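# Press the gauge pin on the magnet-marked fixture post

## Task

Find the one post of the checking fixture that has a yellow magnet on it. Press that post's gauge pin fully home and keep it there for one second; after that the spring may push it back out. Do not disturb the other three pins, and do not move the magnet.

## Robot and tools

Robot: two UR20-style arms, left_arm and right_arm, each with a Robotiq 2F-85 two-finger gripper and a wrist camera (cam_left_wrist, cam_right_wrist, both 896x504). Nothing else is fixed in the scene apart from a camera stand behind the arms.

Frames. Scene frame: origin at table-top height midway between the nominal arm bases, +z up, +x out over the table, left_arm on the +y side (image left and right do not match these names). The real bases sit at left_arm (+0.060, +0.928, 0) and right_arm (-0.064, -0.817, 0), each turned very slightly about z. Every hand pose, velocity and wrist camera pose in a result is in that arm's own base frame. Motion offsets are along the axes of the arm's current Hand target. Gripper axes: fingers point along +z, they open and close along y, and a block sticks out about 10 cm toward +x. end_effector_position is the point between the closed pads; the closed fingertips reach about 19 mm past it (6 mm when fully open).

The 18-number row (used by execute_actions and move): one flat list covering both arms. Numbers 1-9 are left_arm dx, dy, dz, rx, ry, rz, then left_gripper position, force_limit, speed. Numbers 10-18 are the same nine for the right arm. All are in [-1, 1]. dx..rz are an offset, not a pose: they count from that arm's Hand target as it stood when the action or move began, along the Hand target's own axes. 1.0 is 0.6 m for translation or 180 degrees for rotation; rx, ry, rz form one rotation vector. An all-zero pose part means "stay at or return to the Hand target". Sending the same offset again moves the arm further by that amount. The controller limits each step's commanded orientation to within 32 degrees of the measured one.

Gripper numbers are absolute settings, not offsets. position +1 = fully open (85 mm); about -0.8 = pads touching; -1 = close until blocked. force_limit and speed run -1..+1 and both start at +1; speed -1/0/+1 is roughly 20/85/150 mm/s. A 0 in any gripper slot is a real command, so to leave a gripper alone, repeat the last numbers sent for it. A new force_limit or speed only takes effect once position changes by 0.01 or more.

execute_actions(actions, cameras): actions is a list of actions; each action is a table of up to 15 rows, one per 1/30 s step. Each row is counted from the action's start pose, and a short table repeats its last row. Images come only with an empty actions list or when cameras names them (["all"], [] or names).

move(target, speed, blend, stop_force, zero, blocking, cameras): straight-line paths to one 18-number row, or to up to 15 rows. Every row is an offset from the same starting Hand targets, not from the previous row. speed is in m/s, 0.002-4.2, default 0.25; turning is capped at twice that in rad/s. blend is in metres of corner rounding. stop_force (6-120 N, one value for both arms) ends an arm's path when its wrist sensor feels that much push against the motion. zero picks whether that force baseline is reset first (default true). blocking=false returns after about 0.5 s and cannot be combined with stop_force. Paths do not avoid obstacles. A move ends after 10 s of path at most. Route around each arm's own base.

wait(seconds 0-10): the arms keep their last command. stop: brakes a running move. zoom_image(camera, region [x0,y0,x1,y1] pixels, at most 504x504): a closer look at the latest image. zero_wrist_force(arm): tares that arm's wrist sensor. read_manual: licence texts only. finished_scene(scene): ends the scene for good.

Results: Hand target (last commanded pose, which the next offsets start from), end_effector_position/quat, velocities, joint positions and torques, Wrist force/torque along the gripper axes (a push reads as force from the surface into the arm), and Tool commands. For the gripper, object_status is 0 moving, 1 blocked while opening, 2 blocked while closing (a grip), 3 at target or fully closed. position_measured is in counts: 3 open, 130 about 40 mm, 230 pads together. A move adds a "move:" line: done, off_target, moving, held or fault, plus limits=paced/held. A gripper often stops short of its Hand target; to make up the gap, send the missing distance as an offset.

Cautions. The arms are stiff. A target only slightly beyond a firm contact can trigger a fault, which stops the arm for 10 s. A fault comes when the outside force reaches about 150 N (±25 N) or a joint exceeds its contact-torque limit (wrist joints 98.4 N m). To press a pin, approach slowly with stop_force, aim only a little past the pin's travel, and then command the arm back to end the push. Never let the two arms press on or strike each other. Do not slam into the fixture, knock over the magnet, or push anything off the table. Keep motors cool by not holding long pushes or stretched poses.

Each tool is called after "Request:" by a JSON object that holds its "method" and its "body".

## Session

Request:
{"method": "execute_actions", "body": {"actions": []}}

Scene clock: 0.00 s.
left_arm: end_effector_position=(+1.6020, +0.5513, +0.3701) position_measured=3 object_status=3 end_effector_quat_wxyz=(-0.049, +0.940, +0.190, +0.279) | right_arm: end_effector_position=(+0.4481, +0.4679, +0.3319) position_measured=3 object_status=3 end_effector_quat_wxyz=(-0.272, +0.502, +0.649, +0.503)
Joint positions: left_arm=[0.193 -0.686 0.985 -2.439 -1.472 -3.319] | right_arm=[4.007 -1.969 -2.772 1.193 2.076 2.519]
Joint velocities: within noise
Joint torques (N m): no reading
Motor temperatures (°C): left_arm=[24 35 26 38 34 34] | right_arm=[28 35 36 37 34 38]
Wrist force (N): no reading
Wrist torque (N m): no reading
Wrist force, peak (N): no reading
Hand target: left_arm +1.6020, +0.5513, +0.3701; -0.049, +0.940, +0.190, +0.279 | right_arm +0.4481, +0.4679, +0.3319; -0.272, +0.502, +0.649, +0.503
Tool commands: left_gripper/position=+1.0 left_gripper/force_limit=+1.0 left_gripper/speed=+1.0 right_gripper/position=+1.0 right_gripper/force_limit=+1.0 right_gripper/speed=+1.0
camera_calibration:
cam_left_wrist: T_world_to_cam=[[0.359759, -0.933045, -0.000644322, -0.0546982], [-0.905937, -0.349141, -0.239538, 1.75183], [0.223274, 0.0867594, -0.970887, 0.0836019], [0, 0, 0, 1]] pos_world=[1.58806, 0.553346, 0.500761]
cam_right_wrist: T_world_to_cam=[[0.936397, -0.0141338, 0.350658, -0.517198], [0.256442, -0.654562, -0.711187, 0.443258], [0.239579, 0.755877, -0.609305, -0.132345], [0, 0, 0, 1]] pos_world=[0.40234, 0.382866, 0.41596]

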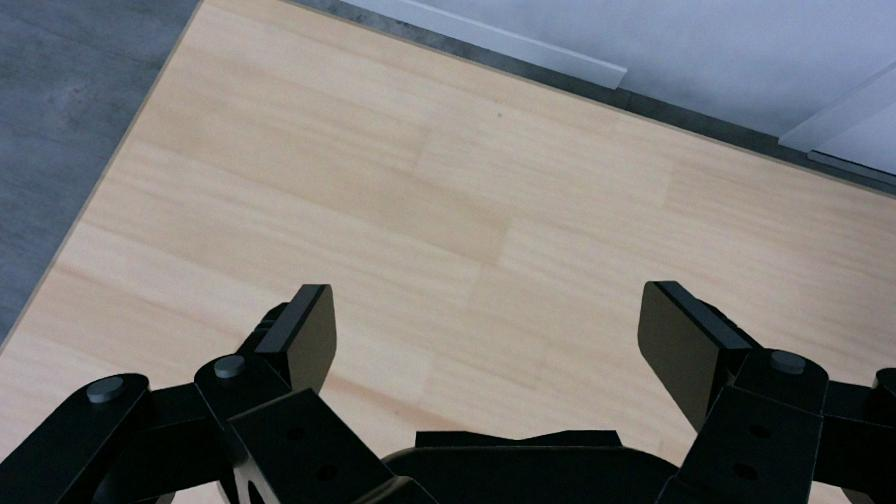

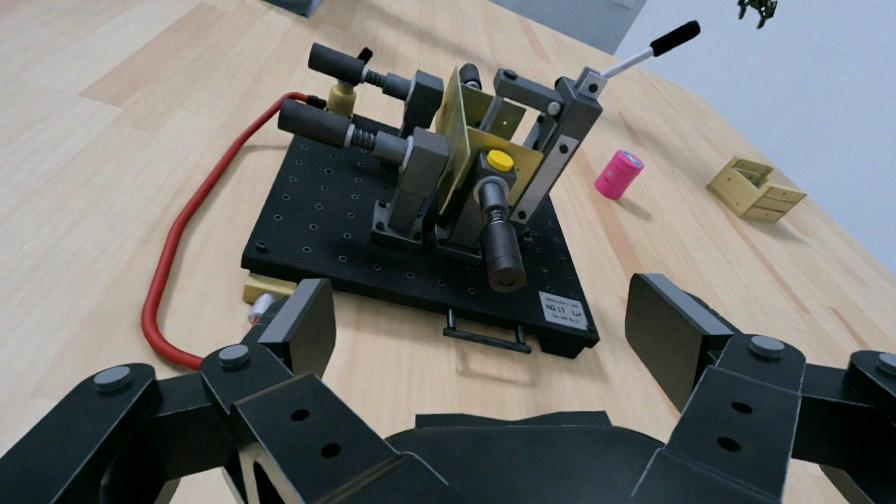

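Request:
{"method": "move", "body": {"target": [0,0,0,0,0,0,1,1,1,-0.194,0.062,0.296,0.054,0.0015,0.111,-0.8,0,0], "speed": 0.2, "cameras": ["cam_right_wrist"]}}

Request:
{"method": "zoom_image", "body": {"camera": "cam_right_wrist", "region": [380, 130, 600, 320]}}

Scene clock: 2.73 s.
left_arm: end_effector_position=(+1.6020, +0.5513, +0.3701) position_measured=3 object_status=3 end_effector_quat_wxyz=(-0.049, +0.940, +0.190, +0.279) | right_arm: end_effector_position=(+0.5499, +0.5878, +0.1847) position_measured=229 object_status=3 end_effector_quat_wxyz=(-0.398, +0.581, +0.592, +0.393)
Joint positions: left_arm=[0.193 -0.686 0.985 -2.439 -1.472 -3.319] | right_arm=[3.933 -2.262 -2.51 1.106 2.293 2.774]
Joint torques (N m): left_arm=[-0.15 -276.03 -103.13 -11.26 0.34 -1.29] | right_arm=[-25.16 114.29 19.1 3.62 6.56 5.34]
Wrist force (N): left_arm=[0.1 -0.2 -0.1] | right_arm=[-0.3 0.6 -0.2]
Wrist torque (N m): left_arm=[-0.03 -0.02 0.00] | right_arm=[0.04 0.29 -0.42]
Wrist force, peak (N): left_arm=[0.6 -0.5 -0.3] | right_arm=[-1.8 1.8 2.2]
Hand target: left_arm +1.6020, +0.5513, +0.3701; -0.049, +0.940, +0.190, +0.279 | right_arm +0.5500, +0.5879, +0.1846; -0.398, +0.581, +0.592, +0.393
Off the commanded pose: left_arm 0.000 m, 0 deg | right_arm 0.000 m, 0 deg.
move: done
camera_calibration:
cam_right_wrist: T_world_to_cam=[[0.999524, 0.0120227, -0.0284116, -0.539209], [-0.0136889, -0.652478, -0.757684, 0.546751], [-0.0276473, 0.757713, -0.652002, -0.183274], [0, 0, 0, 1]] pos_world=[0.54137, 0.502095, 0.27945]
Images, in order (width x height): cam_right_wrist 896x504.

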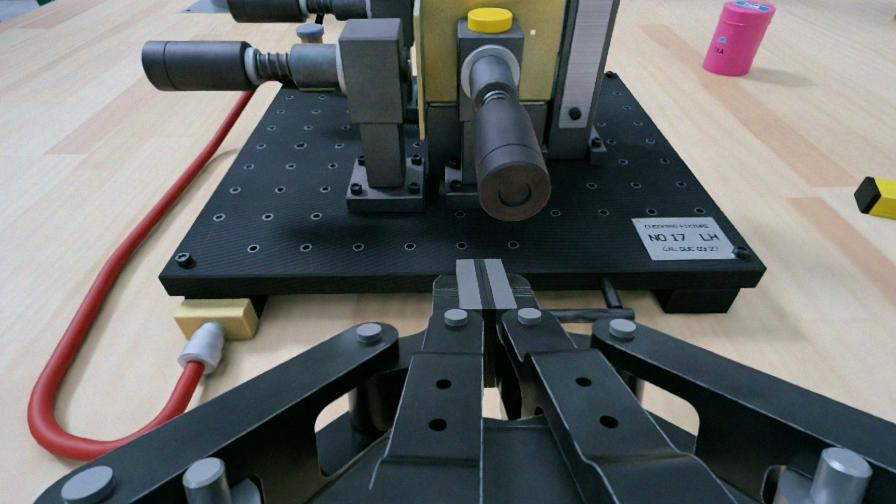

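Scaled by 2.291 from the camera's 896x504 image, which has a finer 1280x720 frame.

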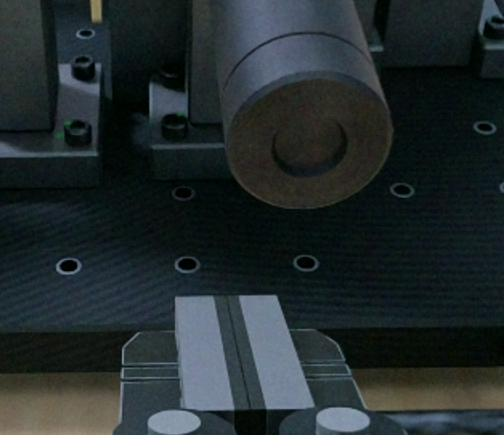

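Request:
{"method": "move", "body": {"target": [0,0,0,0,0,0,1,1,1,-0.0245,0.027,0.0455,0,0,0,-0.8,0,0], "speed": 0.1, "cameras": ["cam_right_wrist"]}}

Request:
{"method": "zoom_image", "body": {"camera": "cam_right_wrist", "region": [400, 150, 600, 320]}}

Scene clock: 5.80 s.
left_arm: end_effector_position=(+1.6020, +0.5513, +0.3701) position_measured=3 object_status=3 end_effector_quat_wxyz=(-0.049, +0.940, +0.190, +0.279) | right_arm: end_effector_position=(+0.5658, +0.6078, +0.1608) position_measured=229 object_status=3 end_effector_quat_wxyz=(-0.398, +0.581, +0.592, +0.393)
Joint positions: left_arm=[0.193 -0.686 0.985 -2.439 -1.472 -3.319] | right_arm=[3.938 -2.305 -2.471 1.112 2.289 2.777]
Joint torques (N m): left_arm=[-2.46 -276.89 -102.47 -11.62 1.35 -0.83] | right_arm=[19.28 144.1 19.91 14.34 -2.46 5.32]
Wrist force (N): left_arm=[0.4 -0.1 -0.3] | right_arm=[-0.7 0.5 -0.4]
Wrist torque (N m): left_arm=[-0.01 -0.07 0.00] | right_arm=[0.09 0.27 -0.44]
Wrist force, peak (N): left_arm=[0.6 -0.2 -0.2] | right_arm=[-0.9 1.0 0.6]
Hand target: left_arm +1.6020, +0.5513, +0.3701; -0.049, +0.940, +0.190, +0.279 | right_arm +0.5659, +0.6079, +0.1607; -0.398, +0.581, +0.592, +0.393
Off the commanded pose: left_arm 0.000 m, 0 deg | right_arm 0.000 m, 0 deg.
move: done
camera_calibration:
cam_right_wrist: T_world_to_cam=[[0.999519, 0.0119652, -0.028627, -0.556031], [-0.0138898, -0.652477, -0.757681, 0.542163], [-0.0277443, 0.757714, -0.651997, -0.213528], [0, 0, 0, 1]] pos_world=[0.557369, 0.522195, 0.25565]
Images, in order (width x height): cam_right_wrist 896x504.

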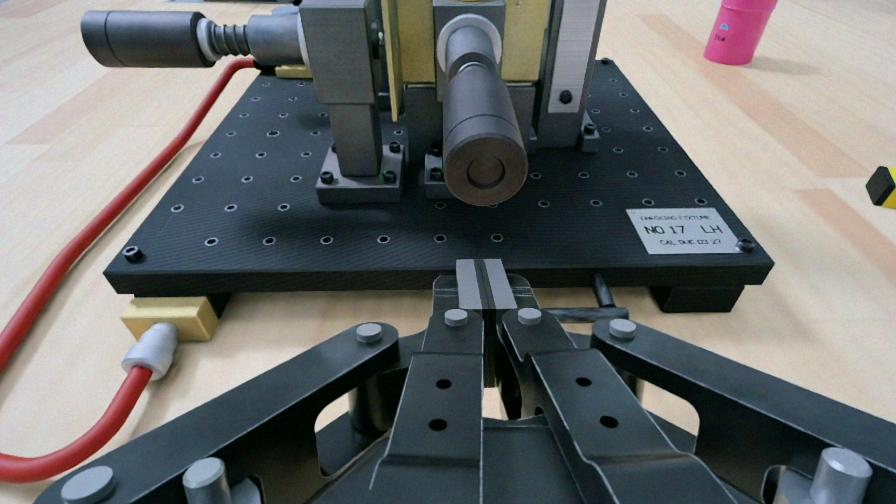

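Scaled by 2.520 from the camera's 896x504 image, which has a finer 1280x720 frame.

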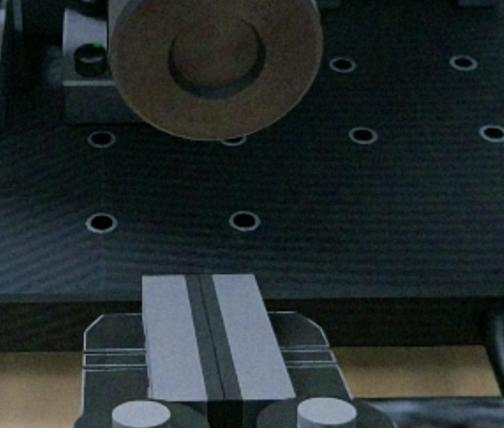

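Request:
{"method": "move", "body": {"target": [0,0,0,0,0,0,1,1,1,0.0156,0.006,0.0386,0,0,0,-0.8,0,0], "speed": 0.1, "cameras": ["cam_right_wrist"]}}

Request:
{"method": "zoom_image", "body": {"camera": "cam_right_wrist", "region": [400, 150, 600, 320]}}

Scene clock: 7.20 s.
left_arm: end_effector_position=(+1.6020, +0.5513, +0.3701) position_measured=3 object_status=3 end_effector_quat_wxyz=(-0.049, +0.940, +0.190, +0.279) | right_arm: end_effector_position=(+0.5691, +0.6328, +0.1607) position_measured=229 object_status=3 end_effector_quat_wxyz=(-0.398, +0.581, +0.592, +0.393)
Joint positions: left_arm=[0.193 -0.686 0.985 -2.439 -1.472 -3.319] | right_arm=[3.962 -2.305 -2.448 1.1 2.269 2.793]
Joint torques (N m): left_arm=[3.31 -274.23 -102.59 -10.98 0.81 -0.82] | right_arm=[12.97 174.47 21.49 4.22 -2.85 4.99]
Wrist force (N): left_arm=[0.2 -0.3 -0.4] | right_arm=[-0.6 0.0 -0.4]
Wrist torque (N m): left_arm=[-0.05 -0.04 0.00] | right_arm=[0.02 0.25 -0.41]
Wrist force, peak (N): left_arm=[0.3 0.5 -0.3] | right_arm=[-0.9 0.3 -1.1]
Hand target: left_arm +1.6020, +0.5513, +0.3701; -0.049, +0.940, +0.190, +0.279 | right_arm +0.5691, +0.6330, +0.1607; -0.398, +0.581, +0.592, +0.393
Off the commanded pose: left_arm 0.000 m, 0 deg | right_arm 0.000 m, 0 deg.
move: done
camera_calibration:
cam_right_wrist: T_world_to_cam=[[0.999516, 0.0120396, -0.0286938, -0.559552], [-0.0138919, -0.652478, -0.75768, 0.55838], [-0.0278442, 0.757712, -0.651995, -0.232315], [0, 0, 0, 1]] pos_world=[0.560569, 0.547095, 0.25555]
Images, in order (width x height): cam_right_wrist 896x504.

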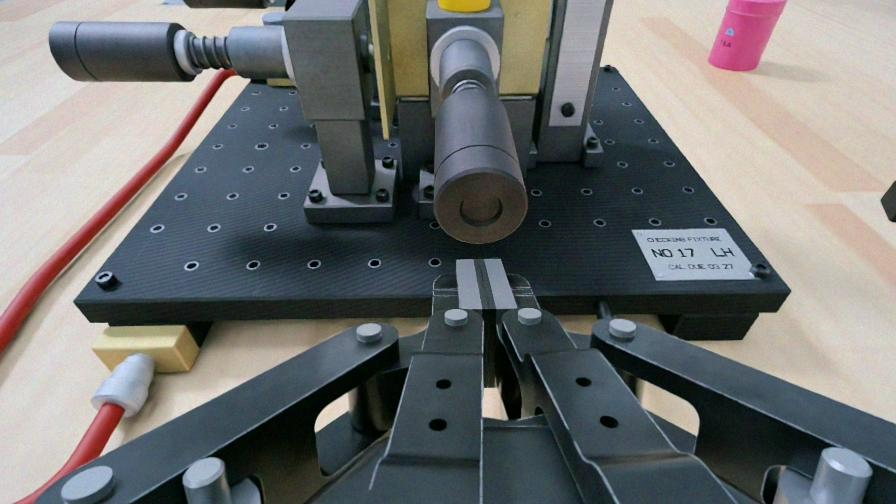

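Scaled by 2.520 from the camera's 896x504 image, which has a finer 1280x720 frame.

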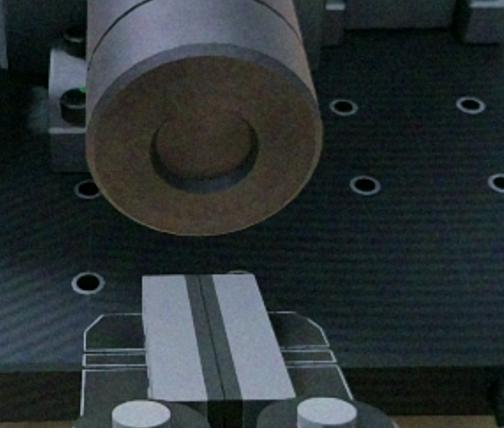

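Request:
{"method": "move", "body": {"target": [0,0,0,0,0,0,1,1,1,0.0375,0.002,0.0927,0,0,0,-0.8,0,0], "speed": 0.02, "stop_force": 7, "cameras": ["cam_right_wrist"]}}

Request:
{"method": "zoom_image", "body": {"camera": "cam_right_wrist", "region": [400, 150, 600, 320]}}

Scene clock: 9.93 s.
left_arm: end_effector_position=(+1.6020, +0.5513, +0.3701) position_measured=3 object_status=3 end_effector_quat_wxyz=(-0.049, +0.940, +0.190, +0.279) | right_arm: end_effector_position=(+0.5692, +0.6606, +0.1607) position_measured=229 object_status=3 end_effector_quat_wxyz=(-0.398, +0.581, +0.592, +0.393)
Joint positions: left_arm=[0.193 -0.686 0.985 -2.439 -1.472 -3.319] | right_arm=[3.991 -2.306 -2.425 1.089 2.243 2.811]
Joint torques (N m): left_arm=[-0.78 -272.19 -103.94 -11.77 1.03 -0.97] | right_arm=[-15.08 156.98 -3.26 13.91 7.88 -7.37]
Wrist force (N): left_arm=[0.2 0.1 -0.1] | right_arm=[-3.1 0.8 -4.5]
Wrist torque (N m): left_arm=[0.01 -0.04 0.00] | right_arm=[0.01 0.25 -0.18]
Wrist force, peak (N): left_arm=[0.4 -0.2 -0.4] | right_arm=[-2.2 -1.3 -5.5]
Hand target: left_arm +1.6020, +0.5513, +0.3701; -0.049, +0.940, +0.190, +0.279 | right_arm +0.5692, +0.6606, +0.1607; -0.398, +0.581, +0.592, +0.393 (not the last commanded pose)
Off the commanded pose: left_arm 0.000 m, 0 deg | right_arm 0.032 m, 0 deg.
move: contact (right_arm)
camera_calibration:
cam_right_wrist: T_world_to_cam=[[0.999516, 0.0120399, -0.0286933, -0.559987], [-0.0138913, -0.652478, -0.75768, 0.57652], [-0.0278442, 0.757712, -0.651995, -0.253376], [0, 0, 0, 1]] pos_world=[0.560669, 0.574895, 0.25555]
Images, in order (width x height): cam_right_wrist 896x504.

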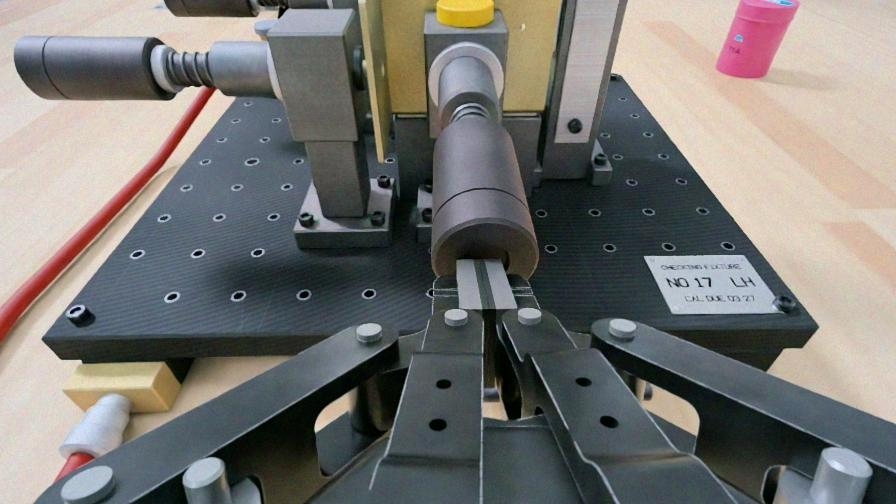

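Scaled by 2.520 from the camera's 896x504 image, which has a finer 1280x720 frame.

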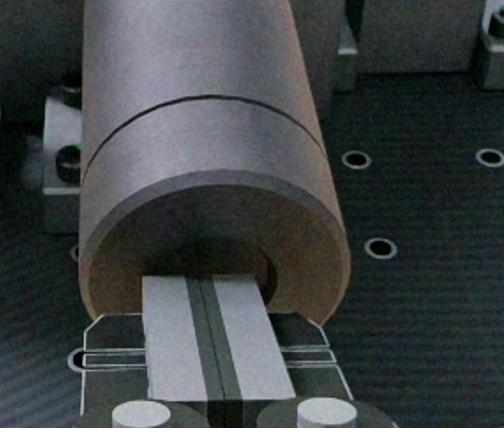

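Request:
{"method": "move", "body": {"target": [0,0,0,0,0,0,1,1,1,0.00875,0,0.0216,0,0,0,-0.8,0,0], "speed": 0.03}}

Request:
{"method": "move", "body": {"target": [0,0,0,0,0,0,1,1,1,0.0125,0,0.0309,0,0,0,-0.8,0,0], "speed": 0.006, "stop_force": 28}}

Request:
{"method": "wait", "body": {"seconds": 1.2, "cameras": ["cam_right_wrist"]}}

Request:
{"method": "zoom_image", "body": {"camera": "cam_right_wrist", "region": [400, 30, 600, 200]}}

Scene clock: 11.00 s.
left_arm: end_effector_position=(+1.6020, +0.5513, +0.3701) position_measured=3 object_status=3 end_effector_quat_wxyz=(-0.049, +0.940, +0.190, +0.279) | right_arm: end_effector_position=(+0.5690, +0.6744, +0.1607) position_measured=229 object_status=3 end_effector_quat_wxyz=(-0.398, +0.581, +0.592, +0.393)
Joint positions: left_arm=[0.193 -0.686 0.985 -2.439 -1.472 -3.319] | right_arm=[4.006 -2.306 -2.414 1.084 2.23 2.82]
Joint torques (N m): left_arm=[1.72 -275.33 -101.14 -11.61 0.36 -1.07] | right_arm=[26.85 134.31 29.82 2.25 -2.55 5.14]
Wrist force (N): left_arm=[0.4 0.0 -0.2] | right_arm=[-2.9 -2.5 -11.1]
Wrist torque (N m): left_arm=[0.00 -0.08 0.00] | right_arm=[0.04 0.31 -0.36]
Wrist force, peak (N): left_arm=[0.6 -0.3 -0.3] | right_arm=[-2.9 -2.8 -11.2]
Hand target: left_arm +1.6020, +0.5513, +0.3701; -0.049, +0.940, +0.190, +0.279 | right_arm +0.5690, +0.6745, +0.1607; -0.398, +0.581, +0.592, +0.393
Off the commanded pose: left_arm 0.000 m, 0 deg | right_arm 0.000 m, 0 deg.
move: done

Scene clock: 13.17 s.
left_arm: end_effector_position=(+1.6020, +0.5513, +0.3701) position_measured=3 object_status=3 end_effector_quat_wxyz=(-0.049, +0.940, +0.190, +0.279) | right_arm: end_effector_position=(+0.5689, +0.6809, +0.1607) position_measured=229 object_status=3 end_effector_quat_wxyz=(-0.398, +0.581, +0.592, +0.393)
Joint positions: left_arm=[0.193 -0.686 0.985 -2.439 -1.472 -3.319] | right_arm=[4.012 -2.306 -2.409 1.081 2.225 2.824]
Joint torques (N m): left_arm=[0.03 -274.98 -104.43 -10.73 0.67 -1.15] | right_arm=[9.04 135.89 18.4 6.63 6.25 -6.81]
Wrist force (N): left_arm=[0.2 -0.3 -0.4] | right_arm=[-8.6 -4.2 -46.4]
Wrist torque (N m): left_arm=[-0.06 -0.04 0.00] | right_arm=[0.11 0.45 -0.36]
Wrist force, peak (N): left_arm=[0.3 -0.5 -0.2] | right_arm=[-13.6 -3.3 -62.4]
Hand target: left_arm +1.6020, +0.5513, +0.3701; -0.049, +0.940, +0.190, +0.279 | right_arm +0.5689, +0.6808, +0.1607; -0.398, +0.581, +0.592, +0.393 (not the last commanded pose)
Off the commanded pose: left_arm 0.000 m, 0 deg | right_arm 0.014 m, 0 deg.
move: contact (right_arm)

Scene clock: 14.37 s.
left_arm: end_effector_position=(+1.6020, +0.5513, +0.3701) position_measured=3 object_status=3 end_effector_quat_wxyz=(-0.049, +0.940, +0.190, +0.279) | right_arm: end_effector_position=(+0.5689, +0.6808, +0.1607) position_measured=229 object_status=3 end_effector_quat_wxyz=(-0.398, +0.581, +0.592, +0.393)
Joint positions: left_arm=[0.193 -0.686 0.985 -2.439 -1.472 -3.319] | right_arm=[4.012 -2.306 -2.409 1.081 2.225 2.824]
Joint torques (N m): left_arm=[3.14 -276.56 -102.62 -11.95 1.13 -1.26] | right_arm=[5.64 147 18.19 7.63 5.96 -7.51]
Wrist force (N): left_arm=[0.1 -0.1 0.1] | right_arm=[-7.4 -4.2 -43.8]
Wrist torque (N m): left_arm=[-0.02 -0.02 0.00] | right_arm=[0.09 0.42 -0.36]
Wrist force, peak (N): left_arm=[0.4 -0.4 0.0] | right_arm=[-8.7 -4.1 -46.4]
Hand target: left_arm +1.6020, +0.5513, +0.3701; -0.049, +0.940, +0.190, +0.279 | right_arm +0.5689, +0.6808, +0.1607; -0.398, +0.581, +0.592, +0.393 (not the last commanded pose)
Tool commands: left_gripper/position=+1.0 left_gripper/force_limit=+1.0 left_gripper/speed=+1.0 right_gripper/position=-0.8 right_gripper/force_limit=+0.0 right_gripper/speed=+0.0
Off the commanded pose: left_arm 0.000 m, 0 deg | right_arm 0.014 m, 0 deg.
wait: 1.20 s; at rest by 0.17 s
camera_calibration:
cam_right_wrist: T_world_to_cam=[[0.999519, 0.0119652, -0.028627, -0.559906], [-0.0138898, -0.652477, -0.757681, 0.58976], [-0.0277443, 0.757714, -0.651997, -0.268823], [0, 0, 0, 1]] pos_world=[0.560369, 0.595195, 0.25555]
Images, in order (width x height): cam_right_wrist 896x504.

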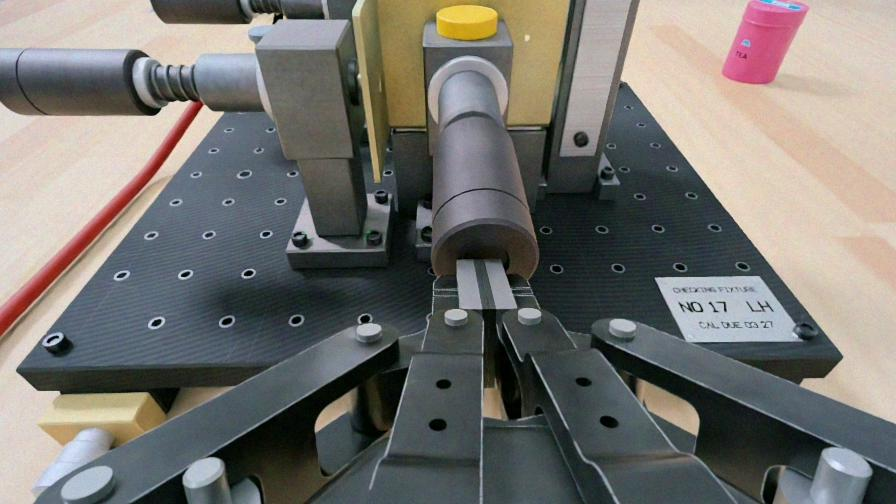

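Scaled by 2.520 from the camera's 896x504 image, which has a finer 1280x720 frame.

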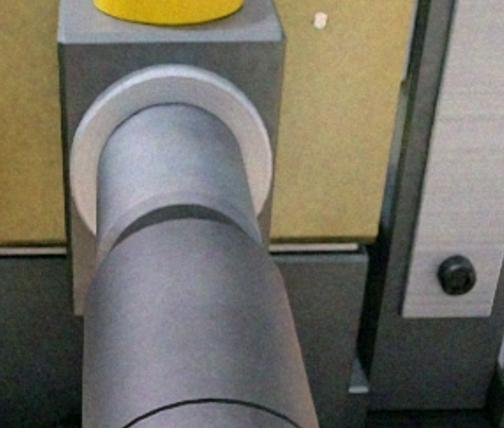

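Spring fully closed, total stroke ~20 mm, bottomed firmly. Retract.

Request:
{"method": "move", "body": {"target": [0,0,0,0,0,0,1,1,1,-0.0312,0,-0.0772,0,0,0,-0.8,0,0], "speed": 0.08, "cameras": ["cam_right_wrist"]}}

Scene clock: 15.53 s.
left_arm: end_effector_position=(+1.6020, +0.5513, +0.3701) position_measured=3 object_status=3 end_effector_quat_wxyz=(-0.049, +0.940, +0.190, +0.279) | right_arm: end_effector_position=(+0.5697, +0.6311, +0.1608) position_measured=229 object_status=3 end_effector_quat_wxyz=(-0.398, +0.581, +0.592, +0.393)
Joint positions: left_arm=[0.193 -0.686 0.985 -2.439 -1.472 -3.319] | right_arm=[3.959 -2.305 -2.449 1.099 2.271 2.791]
Joint torques (N m): left_arm=[0.58 -273.6 -103.08 -10.89 0.87 -0.55] | right_arm=[-22.01 173.46 -2.43 15.15 6.9 -8.29]
Wrist force (N): left_arm=[-0.1 -0.2 0.0] | right_arm=[-1.1 0.2 -0.3]
Wrist torque (N m): left_arm=[-0.03 0.01 -0.01] | right_arm=[0.06 0.35 0.00]
Wrist force, peak (N): left_arm=[0.4 -0.3 -0.3] | right_arm=[-7.6 -4.1 -43.9]
Hand target: left_arm +1.6020, +0.5513, +0.3701; -0.049, +0.940, +0.190, +0.279 | right_arm +0.5697, +0.6309, +0.1608; -0.398, +0.581, +0.592, +0.393
Off the commanded pose: left_arm 0.000 m, 0 deg | right_arm 0.000 m, 0 deg.
move: done
camera_calibration:
cam_right_wrist: T_world_to_cam=[[0.999519, 0.0119652, -0.028627, -0.560109], [-0.0138898, -0.652477, -0.757681, 0.557278], [-0.0277443, 0.757714, -0.651997, -0.231067], [0, 0, 0, 1]] pos_world=[0.561169, 0.545395, 0.25555]
Images, in order (width x height): cam_right_wrist 896x504.

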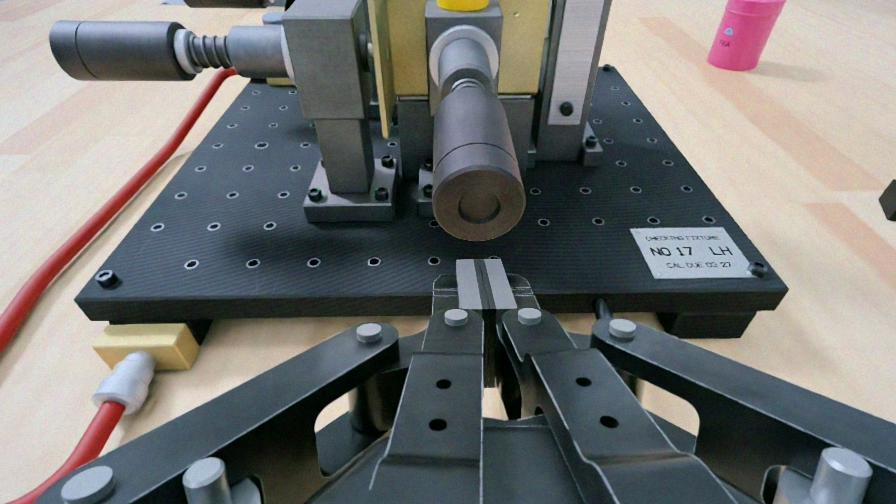

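Request:
{"method": "finished_scene", "body": {"scene": 2}}

The scene is finished: the task was done.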